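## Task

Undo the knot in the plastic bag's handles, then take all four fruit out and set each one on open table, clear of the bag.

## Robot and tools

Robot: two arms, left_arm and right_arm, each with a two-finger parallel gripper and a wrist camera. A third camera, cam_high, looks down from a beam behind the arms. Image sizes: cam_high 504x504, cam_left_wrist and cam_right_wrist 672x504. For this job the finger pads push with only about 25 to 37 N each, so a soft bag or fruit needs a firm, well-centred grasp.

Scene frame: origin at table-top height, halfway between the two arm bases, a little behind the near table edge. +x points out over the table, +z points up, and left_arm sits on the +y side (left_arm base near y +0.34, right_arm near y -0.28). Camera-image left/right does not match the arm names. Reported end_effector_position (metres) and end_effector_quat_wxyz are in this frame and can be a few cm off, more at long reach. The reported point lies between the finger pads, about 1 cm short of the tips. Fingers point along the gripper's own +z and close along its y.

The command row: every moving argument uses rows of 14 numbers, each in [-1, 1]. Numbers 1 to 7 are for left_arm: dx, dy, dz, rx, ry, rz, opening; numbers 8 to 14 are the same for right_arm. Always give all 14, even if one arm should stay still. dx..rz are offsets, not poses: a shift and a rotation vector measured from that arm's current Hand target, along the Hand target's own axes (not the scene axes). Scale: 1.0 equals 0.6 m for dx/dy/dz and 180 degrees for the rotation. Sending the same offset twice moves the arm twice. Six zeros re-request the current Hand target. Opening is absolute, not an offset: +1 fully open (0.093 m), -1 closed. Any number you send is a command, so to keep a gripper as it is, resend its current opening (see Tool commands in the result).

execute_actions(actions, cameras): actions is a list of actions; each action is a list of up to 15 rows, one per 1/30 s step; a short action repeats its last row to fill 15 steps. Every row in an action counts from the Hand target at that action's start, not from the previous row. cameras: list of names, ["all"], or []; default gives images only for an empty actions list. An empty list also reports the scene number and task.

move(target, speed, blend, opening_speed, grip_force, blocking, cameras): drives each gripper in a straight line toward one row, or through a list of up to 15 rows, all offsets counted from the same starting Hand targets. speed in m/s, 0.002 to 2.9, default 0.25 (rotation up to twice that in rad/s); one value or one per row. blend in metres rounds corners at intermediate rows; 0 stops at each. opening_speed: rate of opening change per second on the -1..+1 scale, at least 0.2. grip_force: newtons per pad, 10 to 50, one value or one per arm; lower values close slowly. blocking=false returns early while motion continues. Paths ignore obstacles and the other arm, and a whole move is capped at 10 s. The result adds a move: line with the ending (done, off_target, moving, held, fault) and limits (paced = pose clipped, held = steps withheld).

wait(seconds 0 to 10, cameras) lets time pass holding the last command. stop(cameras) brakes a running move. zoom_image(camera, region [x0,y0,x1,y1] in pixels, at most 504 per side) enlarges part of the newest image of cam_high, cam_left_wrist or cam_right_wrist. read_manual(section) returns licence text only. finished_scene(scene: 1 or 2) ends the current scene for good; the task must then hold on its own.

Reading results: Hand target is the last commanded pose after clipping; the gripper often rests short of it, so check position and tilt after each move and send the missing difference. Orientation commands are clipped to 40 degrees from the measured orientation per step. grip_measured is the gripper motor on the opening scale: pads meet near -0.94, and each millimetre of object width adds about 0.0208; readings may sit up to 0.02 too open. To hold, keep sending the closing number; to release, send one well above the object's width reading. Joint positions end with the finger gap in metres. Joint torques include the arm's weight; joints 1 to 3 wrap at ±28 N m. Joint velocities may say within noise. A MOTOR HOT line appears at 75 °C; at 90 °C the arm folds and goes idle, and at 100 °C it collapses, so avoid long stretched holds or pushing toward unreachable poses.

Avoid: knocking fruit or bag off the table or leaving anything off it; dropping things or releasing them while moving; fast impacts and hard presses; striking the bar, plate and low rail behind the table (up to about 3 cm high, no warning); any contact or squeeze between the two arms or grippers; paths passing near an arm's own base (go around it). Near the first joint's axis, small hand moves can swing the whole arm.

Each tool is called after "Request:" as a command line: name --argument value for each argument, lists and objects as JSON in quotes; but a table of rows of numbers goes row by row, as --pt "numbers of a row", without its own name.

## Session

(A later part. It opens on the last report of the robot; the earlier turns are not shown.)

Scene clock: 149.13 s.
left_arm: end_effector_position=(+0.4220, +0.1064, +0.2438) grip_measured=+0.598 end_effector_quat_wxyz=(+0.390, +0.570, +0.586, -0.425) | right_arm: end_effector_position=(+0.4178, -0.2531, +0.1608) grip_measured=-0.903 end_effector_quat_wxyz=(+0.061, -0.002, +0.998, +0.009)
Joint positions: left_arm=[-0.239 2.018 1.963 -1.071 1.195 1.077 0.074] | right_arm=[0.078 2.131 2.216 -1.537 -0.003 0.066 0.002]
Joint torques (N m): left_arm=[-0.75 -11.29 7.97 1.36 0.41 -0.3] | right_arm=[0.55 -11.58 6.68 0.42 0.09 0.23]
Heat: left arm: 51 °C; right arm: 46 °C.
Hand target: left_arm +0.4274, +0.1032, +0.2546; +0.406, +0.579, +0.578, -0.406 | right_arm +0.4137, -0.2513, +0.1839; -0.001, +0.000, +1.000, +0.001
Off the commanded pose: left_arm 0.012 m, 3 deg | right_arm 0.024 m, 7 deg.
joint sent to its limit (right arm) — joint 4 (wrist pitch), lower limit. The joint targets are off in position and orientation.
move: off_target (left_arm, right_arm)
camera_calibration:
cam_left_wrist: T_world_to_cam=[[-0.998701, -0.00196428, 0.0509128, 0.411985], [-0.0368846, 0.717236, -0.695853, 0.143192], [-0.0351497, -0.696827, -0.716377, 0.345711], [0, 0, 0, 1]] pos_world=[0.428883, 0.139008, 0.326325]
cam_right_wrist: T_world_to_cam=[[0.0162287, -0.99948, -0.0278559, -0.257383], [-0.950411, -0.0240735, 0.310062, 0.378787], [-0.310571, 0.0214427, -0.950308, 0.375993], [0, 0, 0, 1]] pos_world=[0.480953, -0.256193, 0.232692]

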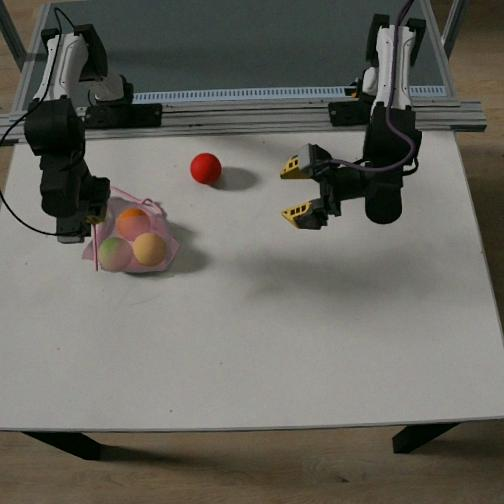

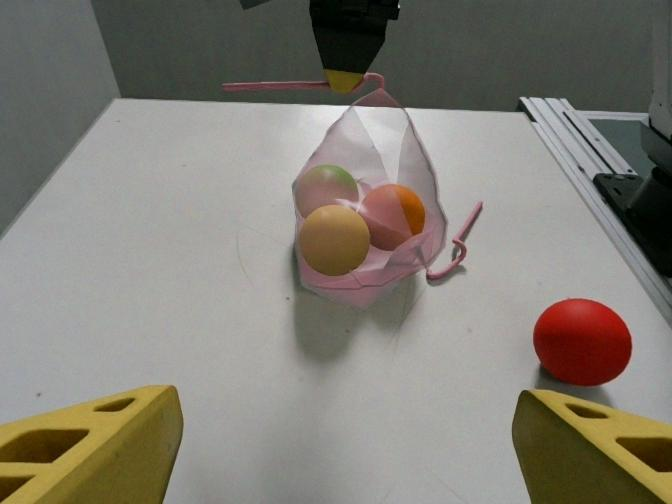

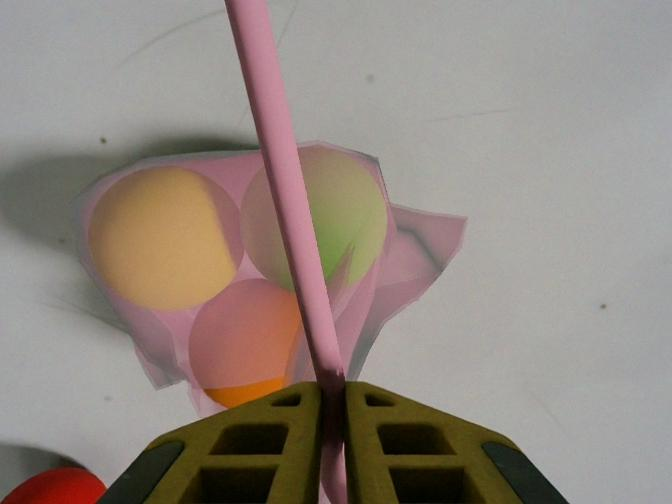

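Request:
move --pt "0 0 0 0 0 0 0.6 -0.17 0.15 0 0 0 0 -1" --pt "0 0 0 0 0 0 0.6 -0.22 0.19 0.17 0 0 0 -1" --speed 0.14 --cameras '["all"]'

Request:
zoom_image --camera "cam_high" --region '[60, 150, 220, 310]'

Scene clock: 152.90 s.
left_arm: end_effector_position=(+0.4220, +0.1064, +0.2438) grip_measured=+0.598 end_effector_quat_wxyz=(+0.390, +0.570, +0.586, -0.425) | right_arm: end_effector_position=(+0.5389, -0.1430, +0.0824) grip_measured=-0.903 end_effector_quat_wxyz=(+0.155, -0.002, +0.987, +0.043)
Joint positions: left_arm=[-0.239 2.018 1.963 -1.071 1.195 1.077 0.074] | right_arm=[0.258 2.685 2.842 -1.41 -0.002 0.245 0.002]
Joint torques (N m): left_arm=[-0.83 -11.32 7.98 1.37 0.41 -0.32] | right_arm=[0.77 -10.03 6.52 1.35 0.02 0.21]
Heat: left arm: 51 °C; right arm: 46 °C.
Hand target: left_arm +0.4274, +0.1032, +0.2546; +0.406, +0.579, +0.578, -0.406 | right_arm +0.5456, -0.1371, +0.0820; +0.000, +0.000, +1.000, +0.001
Off the commanded pose: left_arm 0.012 m, 3 deg | right_arm 0.009 m, 19 deg.
elbow stopped short (right arm): the move would have taken joint 3 (elbow) straighter than the controller allows.
move: off_target (left_arm, right_arm)
camera_calibration:
cam_left_wrist: T_world_to_cam=[[-0.998701, -0.00196428, 0.0509128, 0.411985], [-0.0368846, 0.717236, -0.695853, 0.143192], [-0.0351497, -0.696827, -0.716377, 0.345711], [0, 0, 0, 1]] pos_world=[0.428883, 0.139008, 0.326325]
cam_right_wrist: T_world_to_cam=[[0.030117, -0.995288, -0.0921722, -0.15316], [-0.991554, -0.0413867, 0.122912, 0.555997], [-0.126147, 0.087692, -0.988128, 0.24985], [0, 0, 0, 1]] pos_world=[0.587432, -0.151338, 0.164428]

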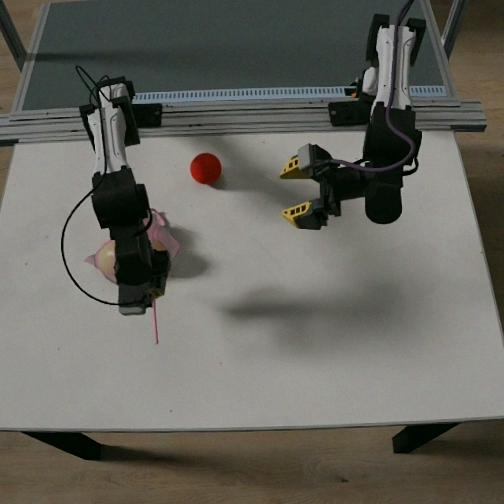

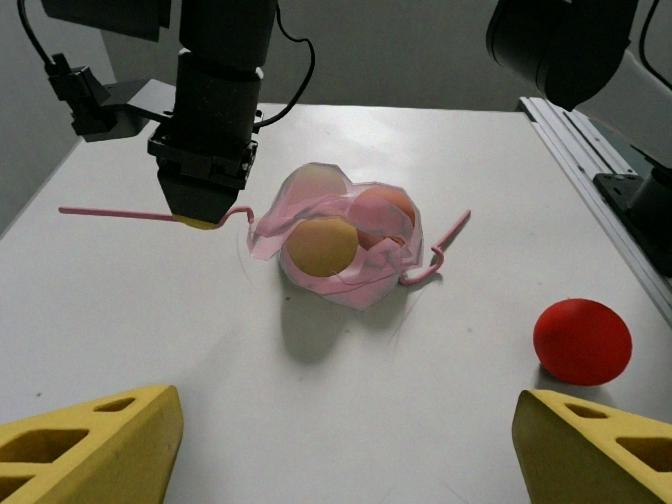

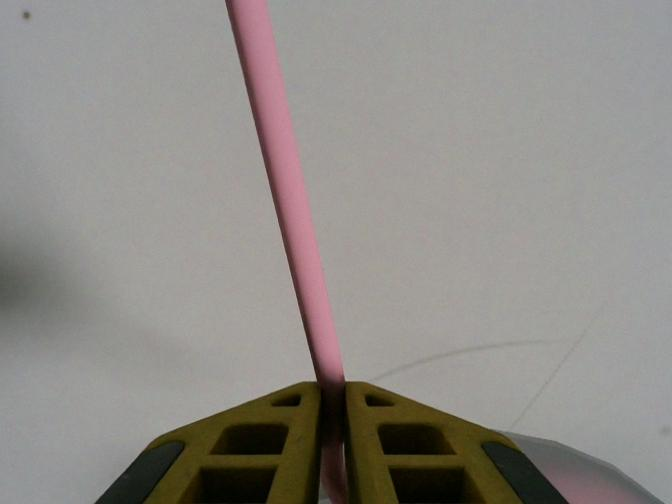

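Scaled by 3.150 from the camera's 504x504 image, which has a finer 720x720 frame.

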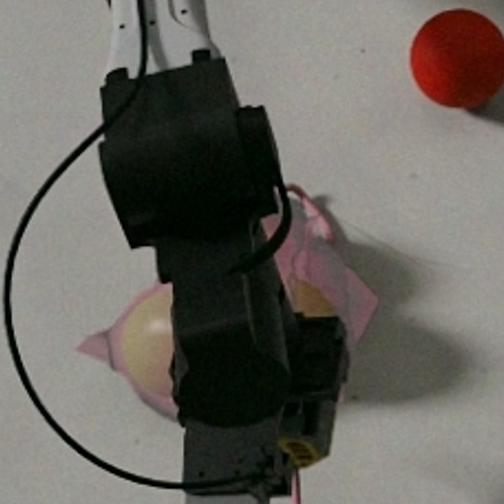

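Release, raise, back to look.

Request:
move --pt "0 0 0 0 0 0 0.6 0 0 0.03 0 0 0 -0.4" --pt "0 0 0 0 0 0 0.6 0 0 -0.2 0 0 0 -0.4" --pt "0 0 0 0 0 0 0.6 0.2 0.0 -0.3 0 0 0 1" --speed 0.16 --cameras '["all"]'

Request:
zoom_image --camera "cam_right_wrist" --region '[160, 150, 500, 490]'

Request:
zoom_image --camera "cam_left_wrist" --region '[200, 120, 500, 330]'

Scene clock: 159.20 s.
left_arm: end_effector_position=(+0.4220, +0.1064, +0.2438) grip_measured=+0.598 end_effector_quat_wxyz=(+0.390, +0.570, +0.586, -0.425) | right_arm: end_effector_position=(+0.4392, -0.1359, +0.2446) grip_measured=+1.000 end_effector_quat_wxyz=(+0.203, -0.003, +0.977, +0.070)
Joint positions: left_arm=[-0.239 2.018 1.963 -1.071 1.195 1.077 0.074] | right_arm=[0.327 2.168 2.558 -1.535 -0.002 0.312 0.093]
Joint torques (N m): left_arm=[-0.65 -11.3 7.84 1.37 0.41 -0.3] | right_arm=[0.53 -12.1 3.92 1.06 0.05 0.24]
Heat: left arm: 51 °C; right arm: 48 °C.
Hand target: left_arm +0.4274, +0.1032, +0.2546; +0.406, +0.579, +0.578, -0.406 | right_arm +0.4258, -0.1374, +0.2621; +0.000, +0.000, +1.000, +0.001
Off the commanded pose: left_arm 0.012 m, 3 deg | right_arm 0.022 m, 25 deg.
elbow stopped short (right arm): the move would have taken joint 3 (elbow) straighter than the controller allows.
joint sent to its limit (right arm) — joint 4 (wrist pitch), lower limit. The joint targets are off in position and orientation.
move: off_target (left_arm, right_arm); target 3's new opening was sent with right_arm's hand 0.022 m and 25 deg from that target
camera_calibration:
cam_left_wrist: T_world_to_cam=[[-0.998701, -0.00196428, 0.0509128, 0.411985], [-0.0368846, 0.717236, -0.695853, 0.143192], [-0.0351497, -0.696827, -0.716377, 0.345711], [0, 0, 0, 1]] pos_world=[0.428883, 0.139008, 0.326325]
cam_right_wrist: T_world_to_cam=[[0.0468799, -0.988762, -0.14196, -0.122372], [-0.998428, -0.0507526, 0.0237812, 0.463439], [-0.0307188, 0.140622, -0.989587, 0.362616], [0, 0, 0, 1]] pos_world=[0.479586, -0.148468, 0.330447]

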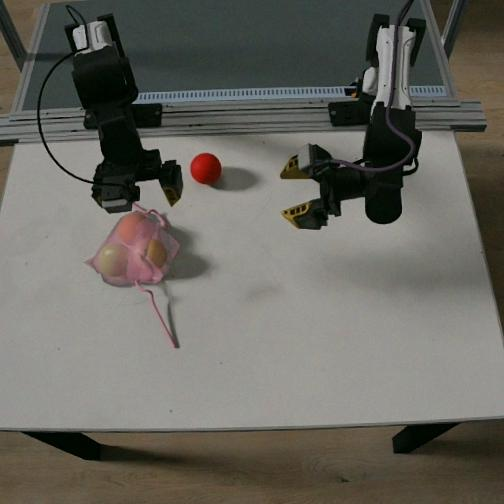

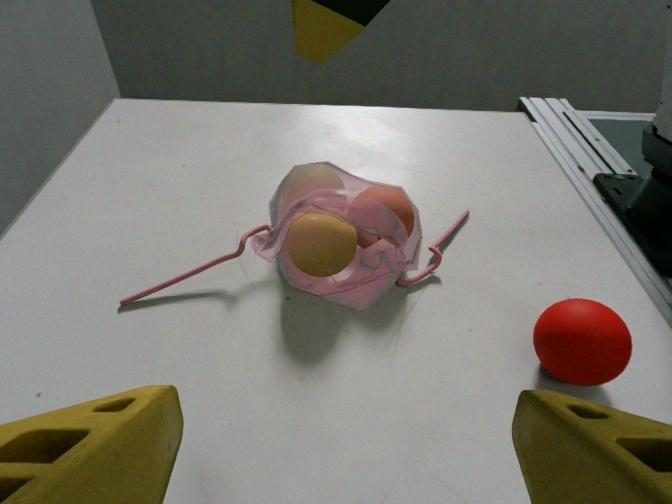

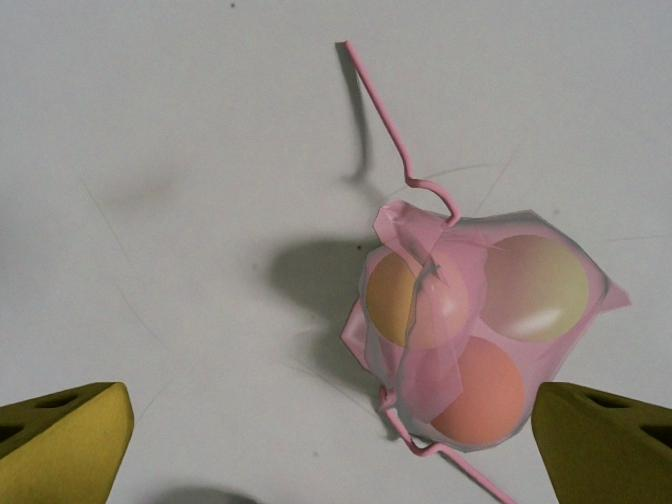

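Scaled by 1.482 from the camera's 672x504 image, which has a finer 960x720 frame.

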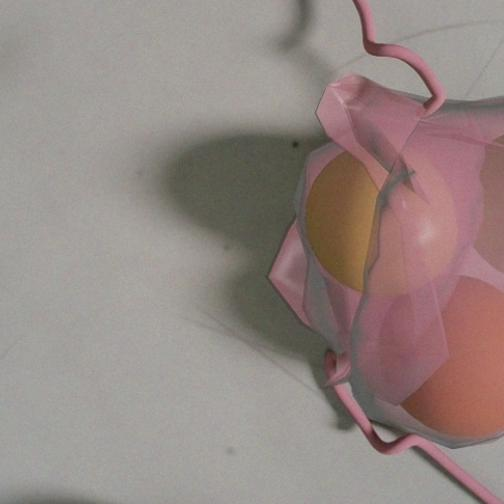

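Scaled by 1.680 from the camera's 672x504 image, which has a finer 960x720 frame.

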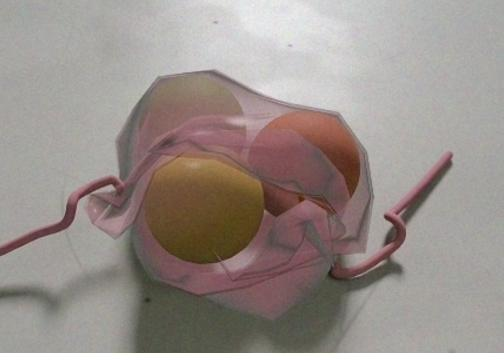

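Request:
move --target '[0,0,0,0,0,0,0.6,-0.007,-0.031,0.2,0,0,0.5,1]' --cameras '["cam_right_wrist","cam_left_wrist"]'

Scene clock: 163.57 s.
left_arm: end_effector_position=(+0.4220, +0.1064, +0.2438) grip_measured=+0.598 end_effector_quat_wxyz=(+0.390, +0.570, +0.586, -0.425) | right_arm: end_effector_position=(+0.4347, -0.1579, +0.1508) grip_measured=+1.000 end_effector_quat_wxyz=(+0.048, +0.700, +0.709, +0.063)
Joint positions: left_arm=[-0.239 2.018 1.963 -1.071 1.195 1.077 0.074] | right_arm=[0.295 2.263 2.383 -1.539 0.029 1.841 0.093]
Joint torques (N m): left_arm=[-0.76 -11.33 7.79 1.37 0.42 -0.33] | right_arm=[-0.72 -8.01 4.23 0.44 -0.15 0.23]
Heat: left arm: 51 °C; right arm: 47 °C.
Hand target: left_arm +0.4274, +0.1032, +0.2546; +0.406, +0.579, +0.578, -0.406 | right_arm +0.4299, -0.1558, +0.1421; -0.001, +0.707, +0.707, +0.000
Off the commanded pose: left_arm 0.012 m, 3 deg | right_arm 0.010 m, 9 deg.
joint sent to its limit (right arm) — joint 4 (wrist pitch), lower limit. The joint targets are off in position and orientation.
move: off_target (left_arm, right_arm)
camera_calibration:
cam_left_wrist: T_world_to_cam=[[-0.998701, -0.00196428, 0.0509128, 0.411985], [-0.0368846, 0.717236, -0.695853, 0.143192], [-0.0351497, -0.696827, -0.716377, 0.345711], [0, 0, 0, 1]] pos_world=[0.428883, 0.139008, 0.326325]
cam_right_wrist: T_world_to_cam=[[-0.985584, -0.0206696, -0.167918, 0.448342], [-0.0928117, 0.89589, 0.434474, 0.153931], [0.141456, 0.443796, -0.884893, 0.229895], [0, 0, 0, 1]] pos_world=[0.423645, -0.230664, 0.211839]
Images, in order (width x height): cam_left_wrist 672x504, cam_right_wrist 672x504.

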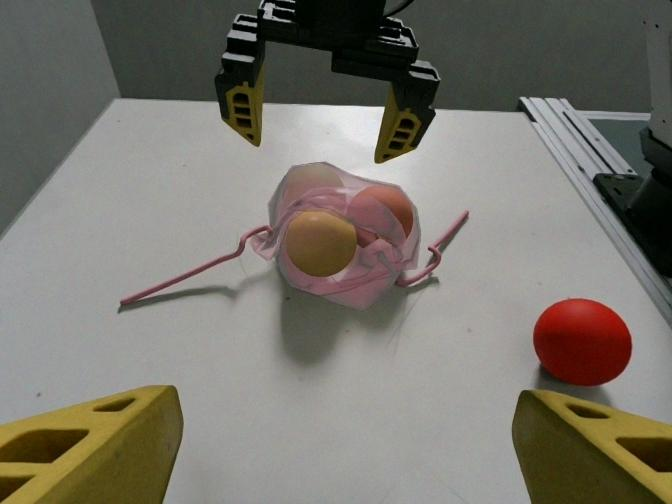

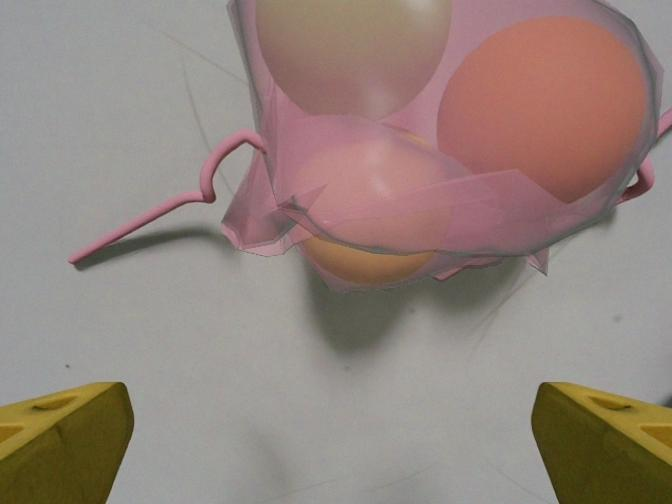

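Request:
move --pt "0 0 0 0 0 0 0.6 0.005 0.0 0.18 0 0 0 1" --pt "0 0 0 0 0 0 0.6 0.005 0.0 0.18 0 0 0 0.15" --speed 0.12 --opening_speed 0.6 --cameras '["cam_right_wrist","cam_left_wrist"]'

Scene clock: 167.33 s.
left_arm: end_effector_position=(+0.4220, +0.1064, +0.2438) grip_measured=+0.598 end_effector_quat_wxyz=(+0.390, +0.570, +0.586, -0.425) | right_arm: end_effector_position=(+0.4302, -0.1577, +0.0408) grip_measured=+0.485 end_effector_quat_wxyz=(+0.010, +0.704, +0.710, -0.001)
Joint positions: left_arm=[-0.239 2.018 1.963 -1.071 1.195 1.077 0.074] | right_arm=[0.295 2.34 2.081 -1.31 0.025 1.849 0.068]
Joint torques (N m): left_arm=[-0.84 -11.41 7.9 1.37 0.43 -0.32] | right_arm=[0.13 -8.87 4.75 0.42 -0.2 0.26]
Heat: left arm: 51 °C; right arm: 48 °C.
Hand target: left_arm +0.4274, +0.1032, +0.2546; +0.406, +0.579, +0.578, -0.406 | right_arm +0.4298, -0.1526, +0.0341; -0.001, +0.707, +0.707, +0.000
Off the commanded pose: left_arm 0.012 m, 3 deg | right_arm 0.008 m, 1 deg.
move: off_target (left_arm)
camera_calibration:
cam_left_wrist: T_world_to_cam=[[-0.998701, -0.00196428, 0.0509128, 0.411985], [-0.0368846, 0.717236, -0.695853, 0.143192], [-0.0351497, -0.696827, -0.716377, 0.345711], [0, 0, 0, 1]] pos_world=[0.428883, 0.139008, 0.326325]
cam_right_wrist: T_world_to_cam=[[-0.999578, -0.0180009, -0.0228187, 0.425935], [-0.0257688, 0.912013, 0.409351, 0.175876], [0.0134423, 0.409766, -0.912091, 0.184005], [0, 0, 0, 1]] pos_world=[0.427814, -0.228133, 0.105553]
Images, in order (width x height): cam_left_wrist 672x504, cam_right_wrist 672x504.

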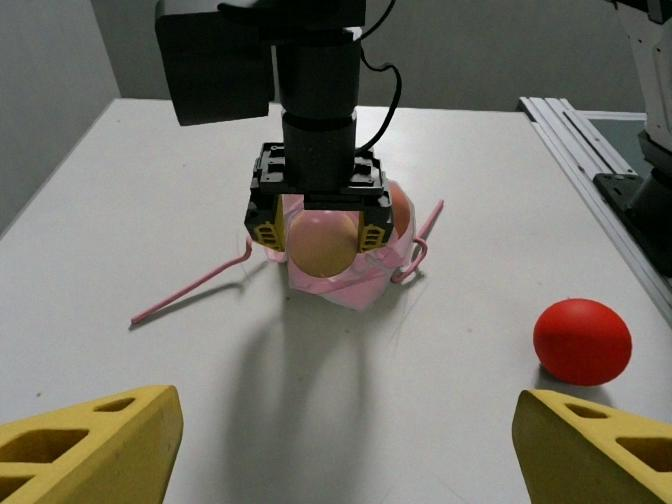

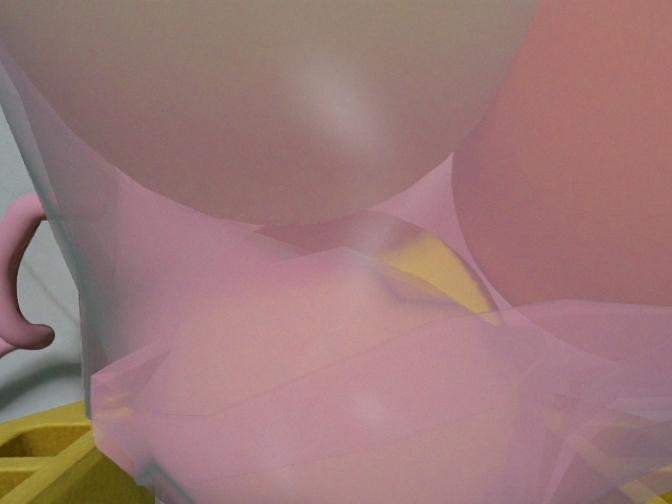

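Request:
move --pt "0 0 0 0 0 0 0.6 0.2 -0.05 -0.06 0 0 0 0.15" --pt "0 0 0 0 0 0 0.6 0.23 -0.05 -0.002 0 0 0 0.15" --pt "0 0 0 0 0 0 0.6 0.23 -0.05 -0.002 0 0 0 1" --speed 0.12 --opening_speed 0.6 --cameras '["cam_right_wrist","cam_left_wrist","cam_high"]'

Scene clock: 172.80 s.
left_arm: end_effector_position=(+0.4220, +0.1064, +0.2438) grip_measured=+0.598 end_effector_quat_wxyz=(+0.390, +0.570, +0.586, -0.425) | right_arm: end_effector_position=(+0.4019, -0.0216, +0.0421) grip_measured=+1.000 end_effector_quat_wxyz=(-0.001, +0.683, +0.731, +0.002)
Joint positions: left_arm=[-0.239 2.018 1.963 -1.071 1.195 1.077 0.074] | right_arm=[0.575 2.539 2.442 -1.476 0.002 2.07 0.093]
Joint torques (N m): left_arm=[-0.77 -11.37 7.87 1.38 0.44 -0.32] | right_arm=[0.32 -9.84 4.74 0.41 -0.21 0.26]
Heat: left arm: 51 °C; right arm: 47 °C.
Hand target: left_arm +0.4274, +0.1032, +0.2546; +0.406, +0.579, +0.578, -0.406 | right_arm +0.3997, -0.0146, +0.0355; -0.001, +0.707, +0.707, +0.000
Off the commanded pose: left_arm 0.012 m, 3 deg | right_arm 0.010 m, 4 deg.
joint sent to its limit (right arm) — joint 6 (wrist roll), upper limit. The joint targets are off in position and orientation.
move: off_target (left_arm, right_arm); target 3's new opening was sent with right_arm's hand 0.010 m and 4 deg from that target
camera_calibration:
cam_left_wrist: T_world_to_cam=[[-0.998701, -0.00196428, 0.0509128, 0.411985], [-0.0368846, 0.717236, -0.695853, 0.143192], [-0.0351497, -0.696827, -0.716377, 0.345711], [0, 0, 0, 1]] pos_world=[0.428883, 0.139008, 0.326325]
cam_right_wrist: T_world_to_cam=[[-0.996927, -0.0771661, -0.0134559, 0.397437], [-0.0755114, 0.901092, 0.427003, 0.0695042], [-0.0208252, 0.426707, -0.90415, 0.143663], [0, 0, 0, 1]] pos_world=[0.404456, -0.0932629, 0.105562]

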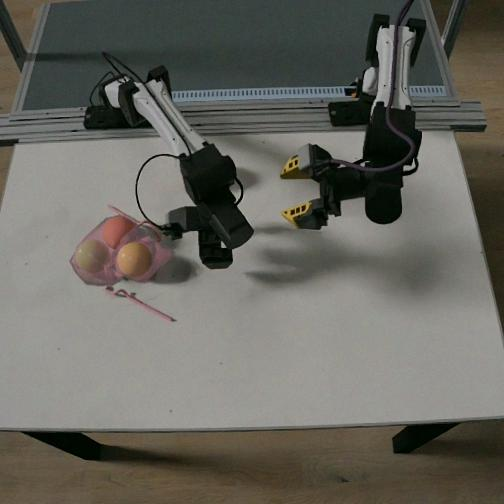

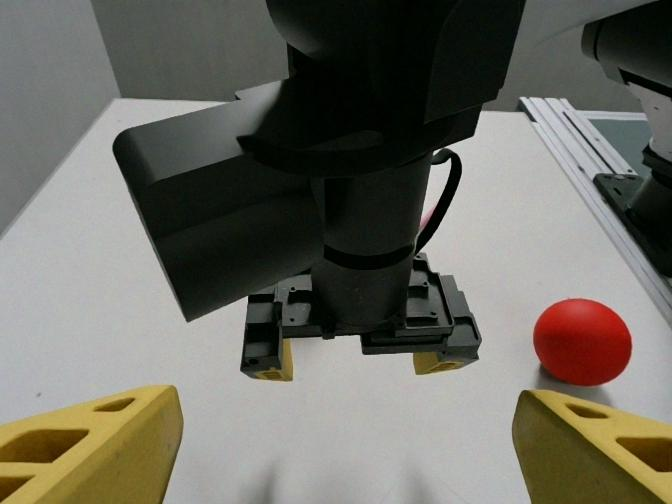

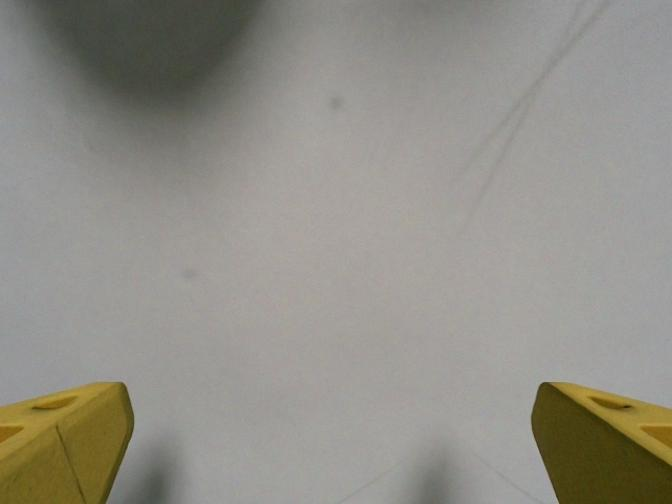

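Request:
move --target '[0,0,0,0,0,0,0.6,-0.1,-0.05,-0.35,0,0,-0.35,1]' --speed 0.25 --cameras '["cam_right_wrist","cam_left_wrist","cam_high"]'

Request:
zoom_image --camera "cam_high" --region '[50, 190, 190, 330]'

Request:
zoom_image --camera "cam_left_wrist" --region '[200, 100, 500, 310]'

Scene clock: 176.00 s.
left_arm: end_effector_position=(+0.4220, +0.1064, +0.2438) grip_measured=+0.598 end_effector_quat_wxyz=(+0.390, +0.570, +0.586, -0.425) | right_arm: end_effector_position=(+0.3787, -0.0712, +0.2292) grip_measured=+1.000 end_effector_quat_wxyz=(+0.121, +0.237, +0.957, +0.114)
Joint positions: left_arm=[-0.239 2.018 1.963 -1.071 1.195 1.077 0.074] | right_arm=[0.511 2.077 2.376 -1.542 0.002 0.988 0.093]
Joint torques (N m): left_arm=[-0.81 -11.22 7.92 1.37 0.42 -0.33] | right_arm=[0.01 -11.21 4.42 0.87 -0.01 0]
Heat: left arm: 51 °C; right arm: 48 °C.
Hand target: left_arm +0.4274, +0.1032, +0.2546; +0.406, +0.579, +0.578, -0.406 | right_arm +0.3700, -0.0750, +0.2455; -0.001, +0.233, +0.972, +0.001
Off the commanded pose: left_arm 0.012 m, 3 deg | right_arm 0.019 m, 19 deg.
joint sent to its limit (right arm) — joint 4 (wrist pitch), lower limit. The joint targets are off in position and orientation.
move: off_target (left_arm, right_arm)
camera_calibration:
cam_left_wrist: T_world_to_cam=[[-0.998701, -0.00196428, 0.0509128, 0.411985], [-0.0368846, 0.717236, -0.695853, 0.143192], [-0.0351497, -0.696827, -0.716377, 0.345711], [0, 0, 0, 1]] pos_world=[0.428883, 0.139008, 0.326325]
cam_right_wrist: T_world_to_cam=[[-0.415407, -0.864308, -0.283564, 0.158554], [-0.903926, 0.357356, 0.234977, 0.351504], [-0.101759, 0.353932, -0.929719, 0.364751], [0, 0, 0, 1]] pos_world=[0.420715, -0.117669, 0.301481]

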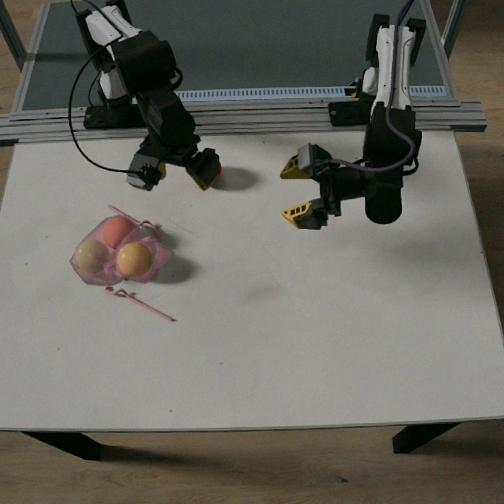

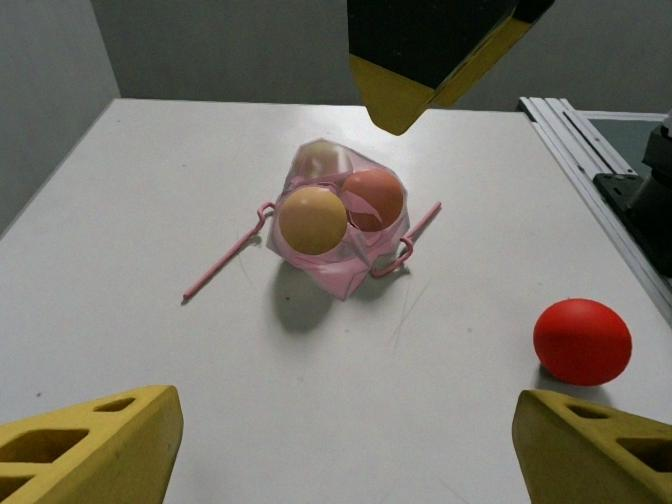

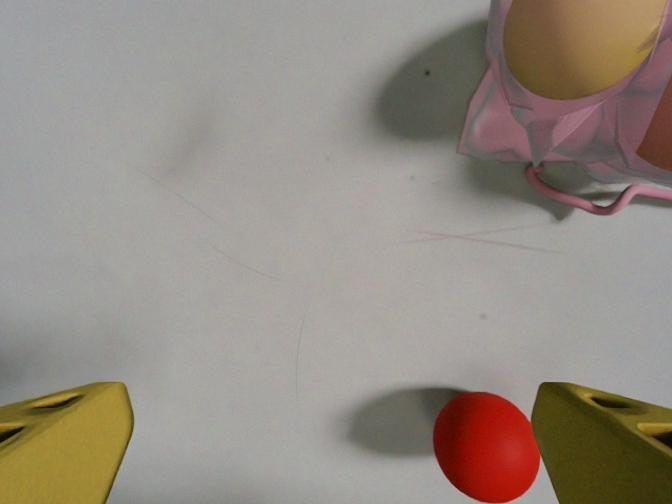

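Scaled by 3.600 from the camera's 504x504 image, which has a finer 720x720 frame.

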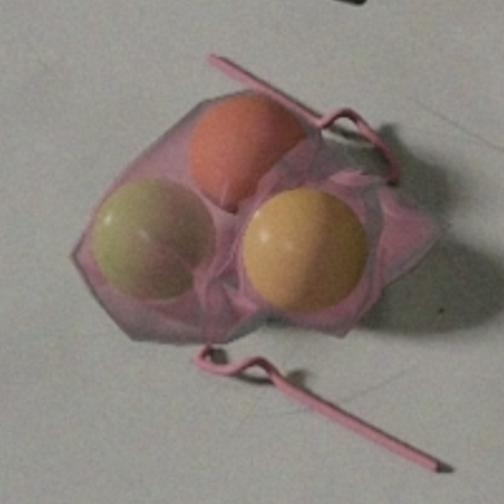

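Scaled by 1.680 from the camera's 672x504 image, which has a finer 960x720 frame.

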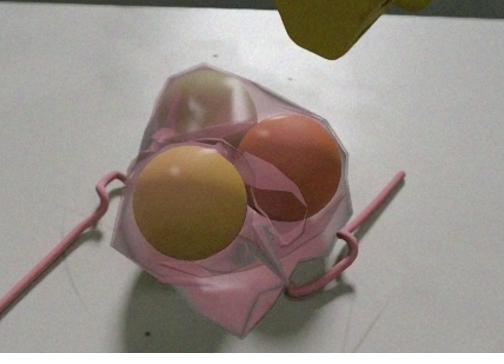

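Request:
move --target '[-0.01,0,-0.216,0,0,0,0.6,-0.053,-0.178,0.242,0,0,-0.528,0]' --speed 0.25 --cameras '["cam_right_wrist"]'

Scene clock: 181.50 s.
left_arm: end_effector_position=(+0.4409, +0.2215, +0.2803) grip_measured=+0.598 end_effector_quat_wxyz=(+0.438, +0.539, +0.615, -0.373) | right_arm: end_effector_position=(+0.3477, -0.1805, +0.0874) grip_measured=+0.003 end_effector_quat_wxyz=(-0.017, -0.555, +0.832, +0.017)
Joint positions: left_arm=[0.04 2.102 2.265 -1.556 1.231 1.432 0.074] | right_arm=[0.281 2.004 1.733 -1.349 -0.016 -0.905 0.045]
Joint torques (N m): left_arm=[0.08 -15.42 5.16 0.29 0.88 0.14] | right_arm=[-0.55 -11.03 4.19 0.38 0.15 0.06]
Heat: left arm: 52 °C; right arm: 48 °C.
Hand target: left_arm +0.4275, +0.2231, +0.3043; +0.406, +0.579, +0.578, -0.406 | right_arm +0.3497, -0.1844, +0.1001; +0.000, -0.560, +0.829, +0.001
Off the commanded pose: left_arm 0.028 m, 8 deg | right_arm 0.013 m, 3 deg.
joint sent to its limit (left arm) — joint 4 (wrist pitch), lower limit. The joint targets are off in position and orientation.
move: off_target (left_arm, right_arm)
camera_calibration:
cam_right_wrist: T_world_to_cam=[[0.925492, -0.374142, -0.0590066, -0.386309], [-0.314458, -0.845819, 0.430937, -0.0434241], [-0.211141, -0.380274, -0.900451, 0.171414], [0, 0, 0, 1]] pos_world=[0.380063, -0.116079, 0.150268]
Images, in order (width x height): cam_right_wrist 672x504.

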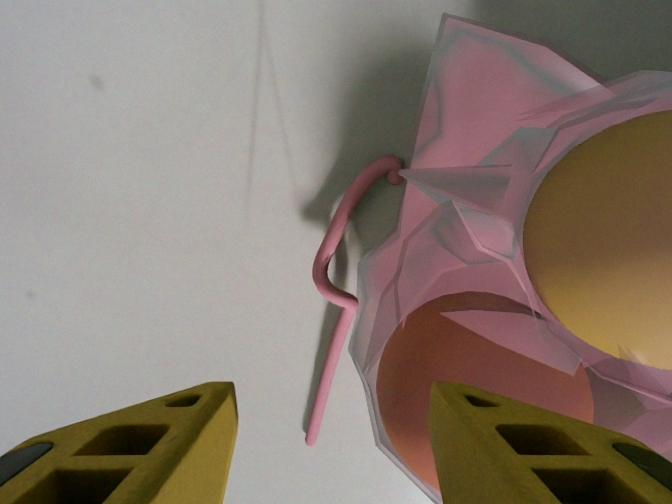

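Request:
move --pt "0 0 0 0 0 0 0.6 -0.03 0.006 0.05 0 0 0 -0.2" --pt "0 0 0 0 0 0 0.6 -0.03 0.006 0.122 0 0 0 -0.2" --pt "0 0 0 0 0 0 0.6 -0.03 0.006 0.122 0 0 0 -1" --speed 0.12 --opening_speed 0.8 --cameras '["cam_right_wrist"]'

Scene clock: 185.30 s.
left_arm: end_effector_position=(+0.4409, +0.2215, +0.2803) grip_measured=+0.598 end_effector_quat_wxyz=(+0.438, +0.539, +0.615, -0.373) | right_arm: end_effector_position=(+0.3519, -0.1658, +0.0320) grip_measured=-0.975 end_effector_quat_wxyz=(+0.005, -0.561, +0.827, +0.010)
Joint positions: left_arm=[0.04 2.102 2.265 -1.556 1.231 1.432 0.074] | right_arm=[0.314 2.019 1.533 -1.086 -0.015 -0.886 0]
Joint torques (N m): left_arm=[-0.01 -15.34 5.05 0.28 0.88 0.14] | right_arm=[0.35 -6.97 4.48 0.49 0.11 0.25]
Heat: left arm: 53 °C; right arm: 48 °C.
Hand target: left_arm +0.4275, +0.2231, +0.3043; +0.406, +0.579, +0.578, -0.406 | right_arm +0.3530, -0.1662, +0.0269; +0.000, -0.560, +0.829, +0.001
Off the commanded pose: left_arm 0.028 m, 8 deg | right_arm 0.005 m, 1 deg.
joint sent to its limit (left arm) — joint 4 (wrist pitch), lower limit. The joint targets are off in position and orientation.
move: off_target (left_arm)
camera_calibration:
cam_right_wrist: T_world_to_cam=[[0.932754, -0.359943, -0.0202806, -0.38942], [-0.3214, -0.855723, 0.405512, -0.00419369], [-0.163316, -0.371725, -0.913865, 0.11299], [0, 0, 0, 1]] pos_world=[0.380338, -0.101756, 0.0970602]
Images, in order (width x height): cam_right_wrist 672x504.

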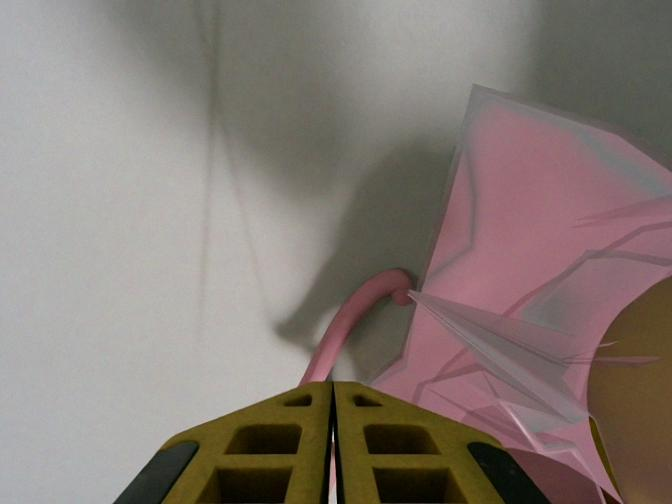

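Request:
move --pt "0 0 0 0 0 0 0.6 0 0 0 0 0 0 -0.2" --pt "0 0 0 0 0 0 0.6 -0.009 0.006 0.033 0 0 0 -0.2" --pt "0 0 0 0 0 0 0.6 -0.009 0.006 0.033 0 0 0 -1" --speed 0.1 --opening_speed 0.8 --cameras '["cam_right_wrist"]'

Scene clock: 189.60 s.
left_arm: end_effector_position=(+0.4409, +0.2215, +0.2803) grip_measured=+0.598 end_effector_quat_wxyz=(+0.438, +0.539, +0.615, -0.373) | right_arm: end_effector_position=(+0.3517, -0.1603, +0.0135) grip_measured=-0.975 end_effector_quat_wxyz=(+0.007, -0.560, +0.828, +0.009)
Joint positions: left_arm=[0.04 2.102 2.265 -1.556 1.231 1.432 0.074] | right_arm=[0.328 2.04 1.489 -1.016 -0.015 -0.87 0]
Joint torques (N m): left_arm=[0.06 -15.31 5.07 0.27 0.87 0.13] | right_arm=[0.76 -6.93 4.4 0.51 0.11 0.25]
Heat: left arm: 54 °C; right arm: 48 °C.
Hand target: left_arm +0.4275, +0.2231, +0.3043; +0.406, +0.579, +0.578, -0.406 | right_arm +0.3516, -0.1598, +0.0071; +0.000, -0.560, +0.829, +0.001
Off the commanded pose: left_arm 0.028 m, 8 deg | right_arm 0.006 m, 1 deg.
joint sent to its limit (left arm) — joint 4 (wrist pitch), lower limit. The joint targets are off in position and orientation.
move: off_target (left_arm)
camera_calibration:
cam_right_wrist: T_world_to_cam=[[0.931865, -0.362398, -0.0172007, -0.387801], [-0.325126, -0.855185, 0.403672, 0.00938789], [-0.161, -0.370576, -0.914742, 0.0975439], [0, 0, 0, 1]] pos_world=[0.380135, -0.0963624, 0.0787674]
Images, in order (width x height): cam_right_wrist 672x504.

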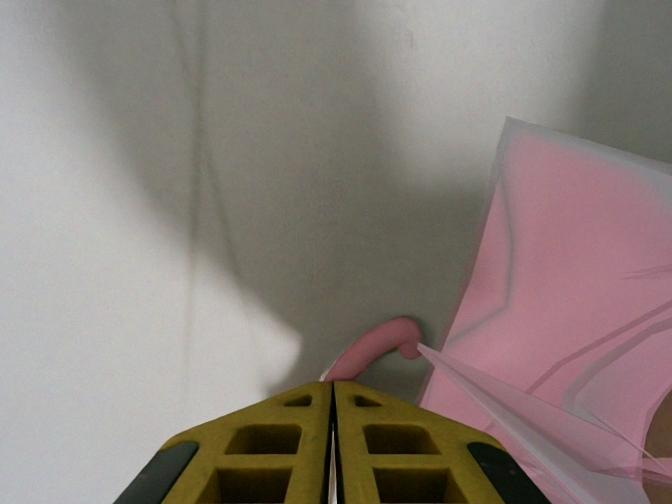

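Request:
move --pt "0 0 0 0 0 0 0.6 0 0 -0.04 0 0 0 -0.2" --pt "0 0 0 0 0 0 0.6 -0.02 0.0 -0.04 0 0 0 -0.2" --pt "0 0 0 0 0 0 0.6 -0.02 0.0 0 0 0 0 -0.2" --pt "0 0 0 0 0 0 0.6 -0.02 0.0 0 0 0 0 -1" --speed 0.1 --opening_speed 0.8 --cameras '["cam_right_wrist"]'

Scene clock: 193.67 s.
left_arm: end_effector_position=(+0.4409, +0.2215, +0.2803) grip_measured=+0.598 end_effector_quat_wxyz=(+0.438, +0.539, +0.615, -0.373) | right_arm: end_effector_position=(+0.3552, -0.1480, +0.0128) grip_measured=-0.975 end_effector_quat_wxyz=(+0.006, -0.562, +0.827, +0.009)
Joint positions: left_arm=[0.04 2.102 2.265 -1.556 1.231 1.432 0.074] | right_arm=[0.356 2.071 1.532 -1.031 -0.014 -0.846 0]
Joint torques (N m): left_arm=[-0.02 -15.35 5.14 0.28 0.86 0.16] | right_arm=[0.25 -7.23 4.57 0.48 0.08 0.27]
Motor temperatures (°C): left_arm=[24 55 44 32 25 25 29] | right_arm=[25 47 36 33 26 24 26]
Heat: left arm: 55 °C; right arm: 47 °C.
Hand target: left_arm +0.4275, +0.2231, +0.3043; +0.406, +0.579, +0.578, -0.406 | right_arm +0.3561, -0.1487, +0.0071; +0.000, -0.560, +0.829, +0.001
Off the commanded pose: left_arm 0.028 m, 8 deg | right_arm 0.006 m, 1 deg.
joint sent to its limit (left arm) — joint 4 (wrist pitch), lower limit. The joint targets are off in position and orientation.
move: off_target (left_arm)
camera_calibration:
cam_right_wrist: T_world_to_cam=[[0.933397, -0.358329, -0.0192445, -0.386506], [-0.32029, -0.856094, 0.405608, 0.0195618], [-0.161816, -0.372429, -0.913845, 0.102025], [0, 0, 0, 1]] pos_world=[0.383538, -0.0837526, 0.0778622]
Images, in order (width x height): cam_right_wrist 672x504.

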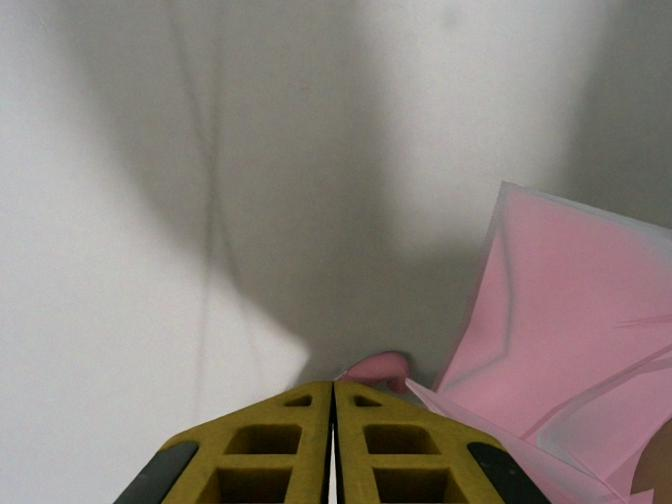

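Request:
move --target '[0,0,0,0,0,0,0.6,0.03,0.0,-0.09,0,0,0,-0.1]' --cameras '["cam_right_wrist"]'

Scene clock: 195.03 s.
left_arm: end_effector_position=(+0.4409, +0.2215, +0.2803) grip_measured=+0.598 end_effector_quat_wxyz=(+0.438, +0.539, +0.615, -0.373) | right_arm: end_effector_position=(+0.3442, -0.1649, +0.0405) grip_measured=-0.103 end_effector_quat_wxyz=(-0.020, -0.553, +0.833, +0.016)
Joint positions: left_arm=[0.04 2.102 2.265 -1.556 1.231 1.432 0.074] | right_arm=[0.324 2.033 1.587 -1.178 -0.014 -0.857 0.04]
Joint torques (N m): left_arm=[0.05 -15.35 5.08 0.3 0.86 0.13] | right_arm=[-0.08 -11.1 6.46 0.05 0.08 0.03]
Motor temperatures (°C): left_arm=[24 55 44 32 25 25 29] | right_arm=[25 47 36 33 26 24 26]
Heat: left arm: 55 °C; right arm: 47 °C.
Hand target: left_arm +0.4275, +0.2231, +0.3043; +0.406, +0.579, +0.578, -0.406 | right_arm +0.3494, -0.1655, +0.0611; +0.000, -0.560, +0.829, +0.001
Off the commanded pose: left_arm 0.028 m, 8 deg | right_arm 0.021 m, 3 deg.
joint sent to its limit (left arm) — joint 4 (wrist pitch), lower limit. The joint targets are off in position and orientation.
move: off_target (left_arm, right_arm)
camera_calibration:
cam_right_wrist: T_world_to_cam=[[0.923778, -0.378296, -0.0593818, -0.380059], [-0.316864, -0.84223, 0.436173, -0.00988342], [-0.215016, -0.384111, -0.897902, 0.134894], [0, 0, 0, 1]] pos_world=[0.376963, -0.100285, 0.102864]
Images, in order (width x height): cam_right_wrist 672x504.

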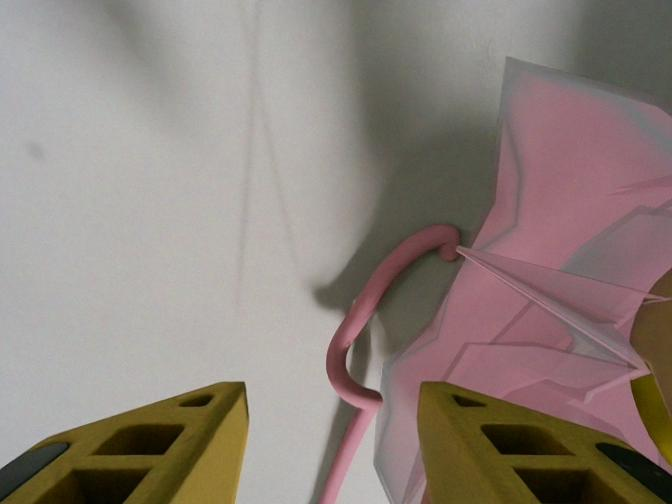

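Request:
move --pt "0 0 0 0 0 0 0.6 -0.012 0.003 0.04 0 0 0 -0.1" --pt "0 0 0 0 0 0 0.6 -0.012 0.003 0.107 0 0 0 -0.1" --pt "0 0 0 0 0 0 0.6 -0.012 0.003 0.107 0 0 0 -1" --speed 0.08 --opening_speed 0.8 --cameras '["cam_right_wrist"]'

Scene clock: 198.87 s.
left_arm: end_effector_position=(+0.4409, +0.2215, +0.2803) grip_measured=+0.598 end_effector_quat_wxyz=(+0.438, +0.539, +0.615, -0.373) | right_arm: end_effector_position=(+0.3519, -0.1601, +0.0049) grip_measured=-0.904 end_effector_quat_wxyz=(+0.007, -0.558, +0.830, +0.002)
Joint positions: left_arm=[0.04 2.102 2.265 -1.556 1.231 1.432 0.074] | right_arm=[0.334 2.048 1.464 -0.98 -0.002 -0.857 0.002]
Joint torques (N m): left_arm=[-0.01 -15.3 5.12 0.27 0.86 0.16] | right_arm=[0.65 -6.61 4.22 0.53 -0.06 0.15]
Motor temperatures (°C): left_arm=[24 56 44 32 25 25 29] | right_arm=[25 47 36 33 26 24 26]
Heat: left arm: 56 °C; right arm: 47 °C.
Hand target: left_arm +0.4275, +0.2231, +0.3043; +0.406, +0.579, +0.578, -0.406 | right_arm +0.3504, -0.1580, -0.0031; +0.000, -0.560, +0.829, +0.001
Off the commanded pose: left_arm 0.028 m, 8 deg | right_arm 0.008 m, 1 deg.
joint sent to its limit (left arm) — joint 4 (wrist pitch), lower limit. The joint targets are off in position and orientation.
move: off_target (left_arm)
camera_calibration:
cam_right_wrist: T_world_to_cam=[[0.929665, -0.36836, -0.00575981, -0.388251], [-0.333752, -0.848735, 0.410193, 0.0173308], [-0.155987, -0.37942, -0.911981, 0.0865499], [0, 0, 0, 1]] pos_world=[0.380228, -0.0954679, 0.0695866]
Images, in order (width x height): cam_right_wrist 672x504.

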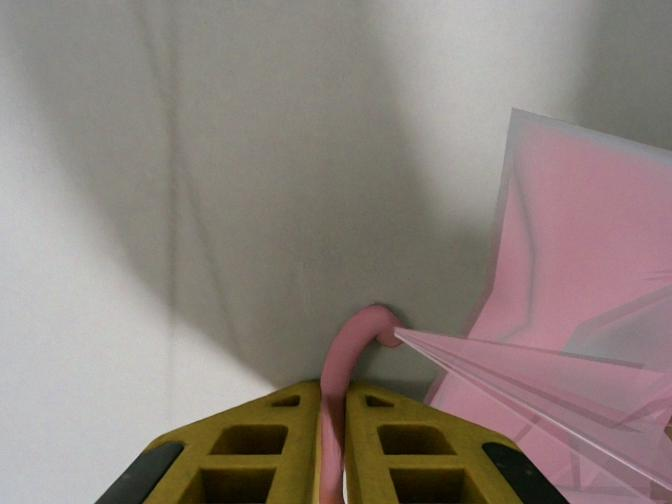

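Request:
move --target '[0,0,0,0,0,0,0.6,-0.25,0.137,-0.2,0,0,0,-1]' --speed 0.12 --cameras '["all"]'

Request:
zoom_image --camera "cam_high" --region '[90, 150, 270, 330]'

Scene clock: 201.60 s.
left_arm: end_effector_position=(+0.4409, +0.2215, +0.2803) grip_measured=+0.598 end_effector_quat_wxyz=(+0.438, +0.539, +0.615, -0.373) | right_arm: end_effector_position=(+0.3309, +0.0101, +0.1192) grip_measured=-0.904 end_effector_quat_wxyz=(+0.026, -0.562, +0.827, +0.006)
Joint positions: left_arm=[0.04 2.102 2.265 -1.556 1.231 1.432 0.074] | right_arm=[0.719 2.289 2.304 -1.54 -0.002 -0.484 0.002]
Joint torques (N m): left_arm=[0.02 -15.43 5 0.28 0.86 0.16] | right_arm=[0.1 -7.92 6.67 0.25 -0.06 0.27]
Motor temperatures (°C): left_arm=[24 57 44 32 25 25 29] | right_arm=[25 47 36 33 26 24 26]
Heat: left arm: 57 °C; right arm: 47 °C.
Hand target: left_arm +0.4275, +0.2231, +0.3043; +0.406, +0.579, +0.578, -0.406 | right_arm +0.3303, +0.0116, +0.1172; +0.000, -0.560, +0.829, +0.001
Off the commanded pose: left_arm 0.028 m, 8 deg | right_arm 0.003 m, 3 deg.
joint sent to its limit (left arm) — joint 4 (wrist pitch), lower limit. The joint targets are off in position and orientation.
joint sent to its limit (right arm) — joint 4 (wrist pitch), lower limit. The joint targets are off in position, not in orientation.
move: off_target (left_arm, right_arm)
camera_calibration:
cam_left_wrist: T_world_to_cam=[[-0.988369, -0.151321, -0.0151297, 0.476305], [-0.0983118, 0.711683, -0.695587, 0.114867], [0.116024, -0.68601, -0.718282, 0.384282], [0, 0, 0, 1]] pos_world=[0.437472, 0.253947, 0.363129]
cam_right_wrist: T_world_to_cam=[[0.933666, -0.358007, 0.0098915, -0.308711], [-0.334933, -0.863044, 0.37812, 0.112099], [-0.126833, -0.356351, -0.925704, 0.243888], [0, 0, 0, 1]] pos_world=[0.356712, 0.0731356, 0.186435]

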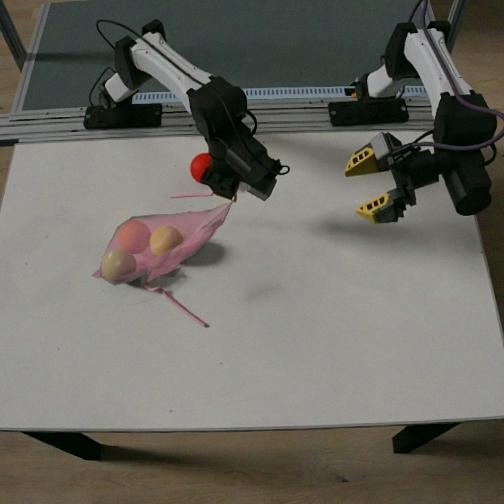

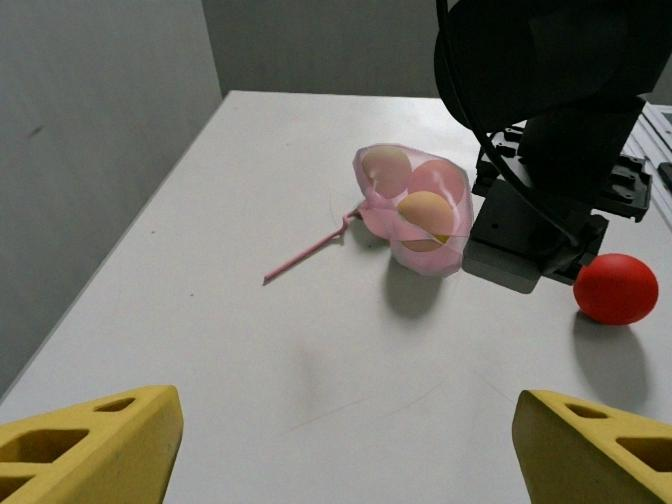

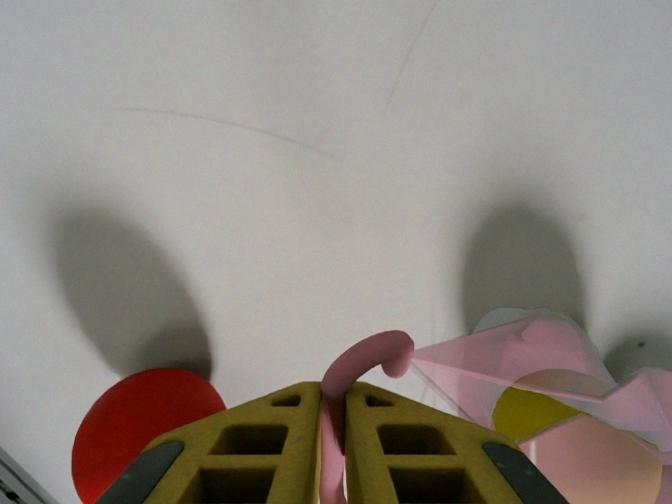

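Scaled by 2.800 from the camera's 504x504 image, which has a finer 720x720 frame.

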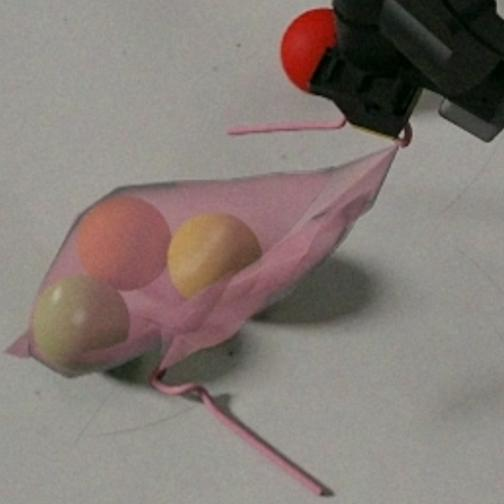

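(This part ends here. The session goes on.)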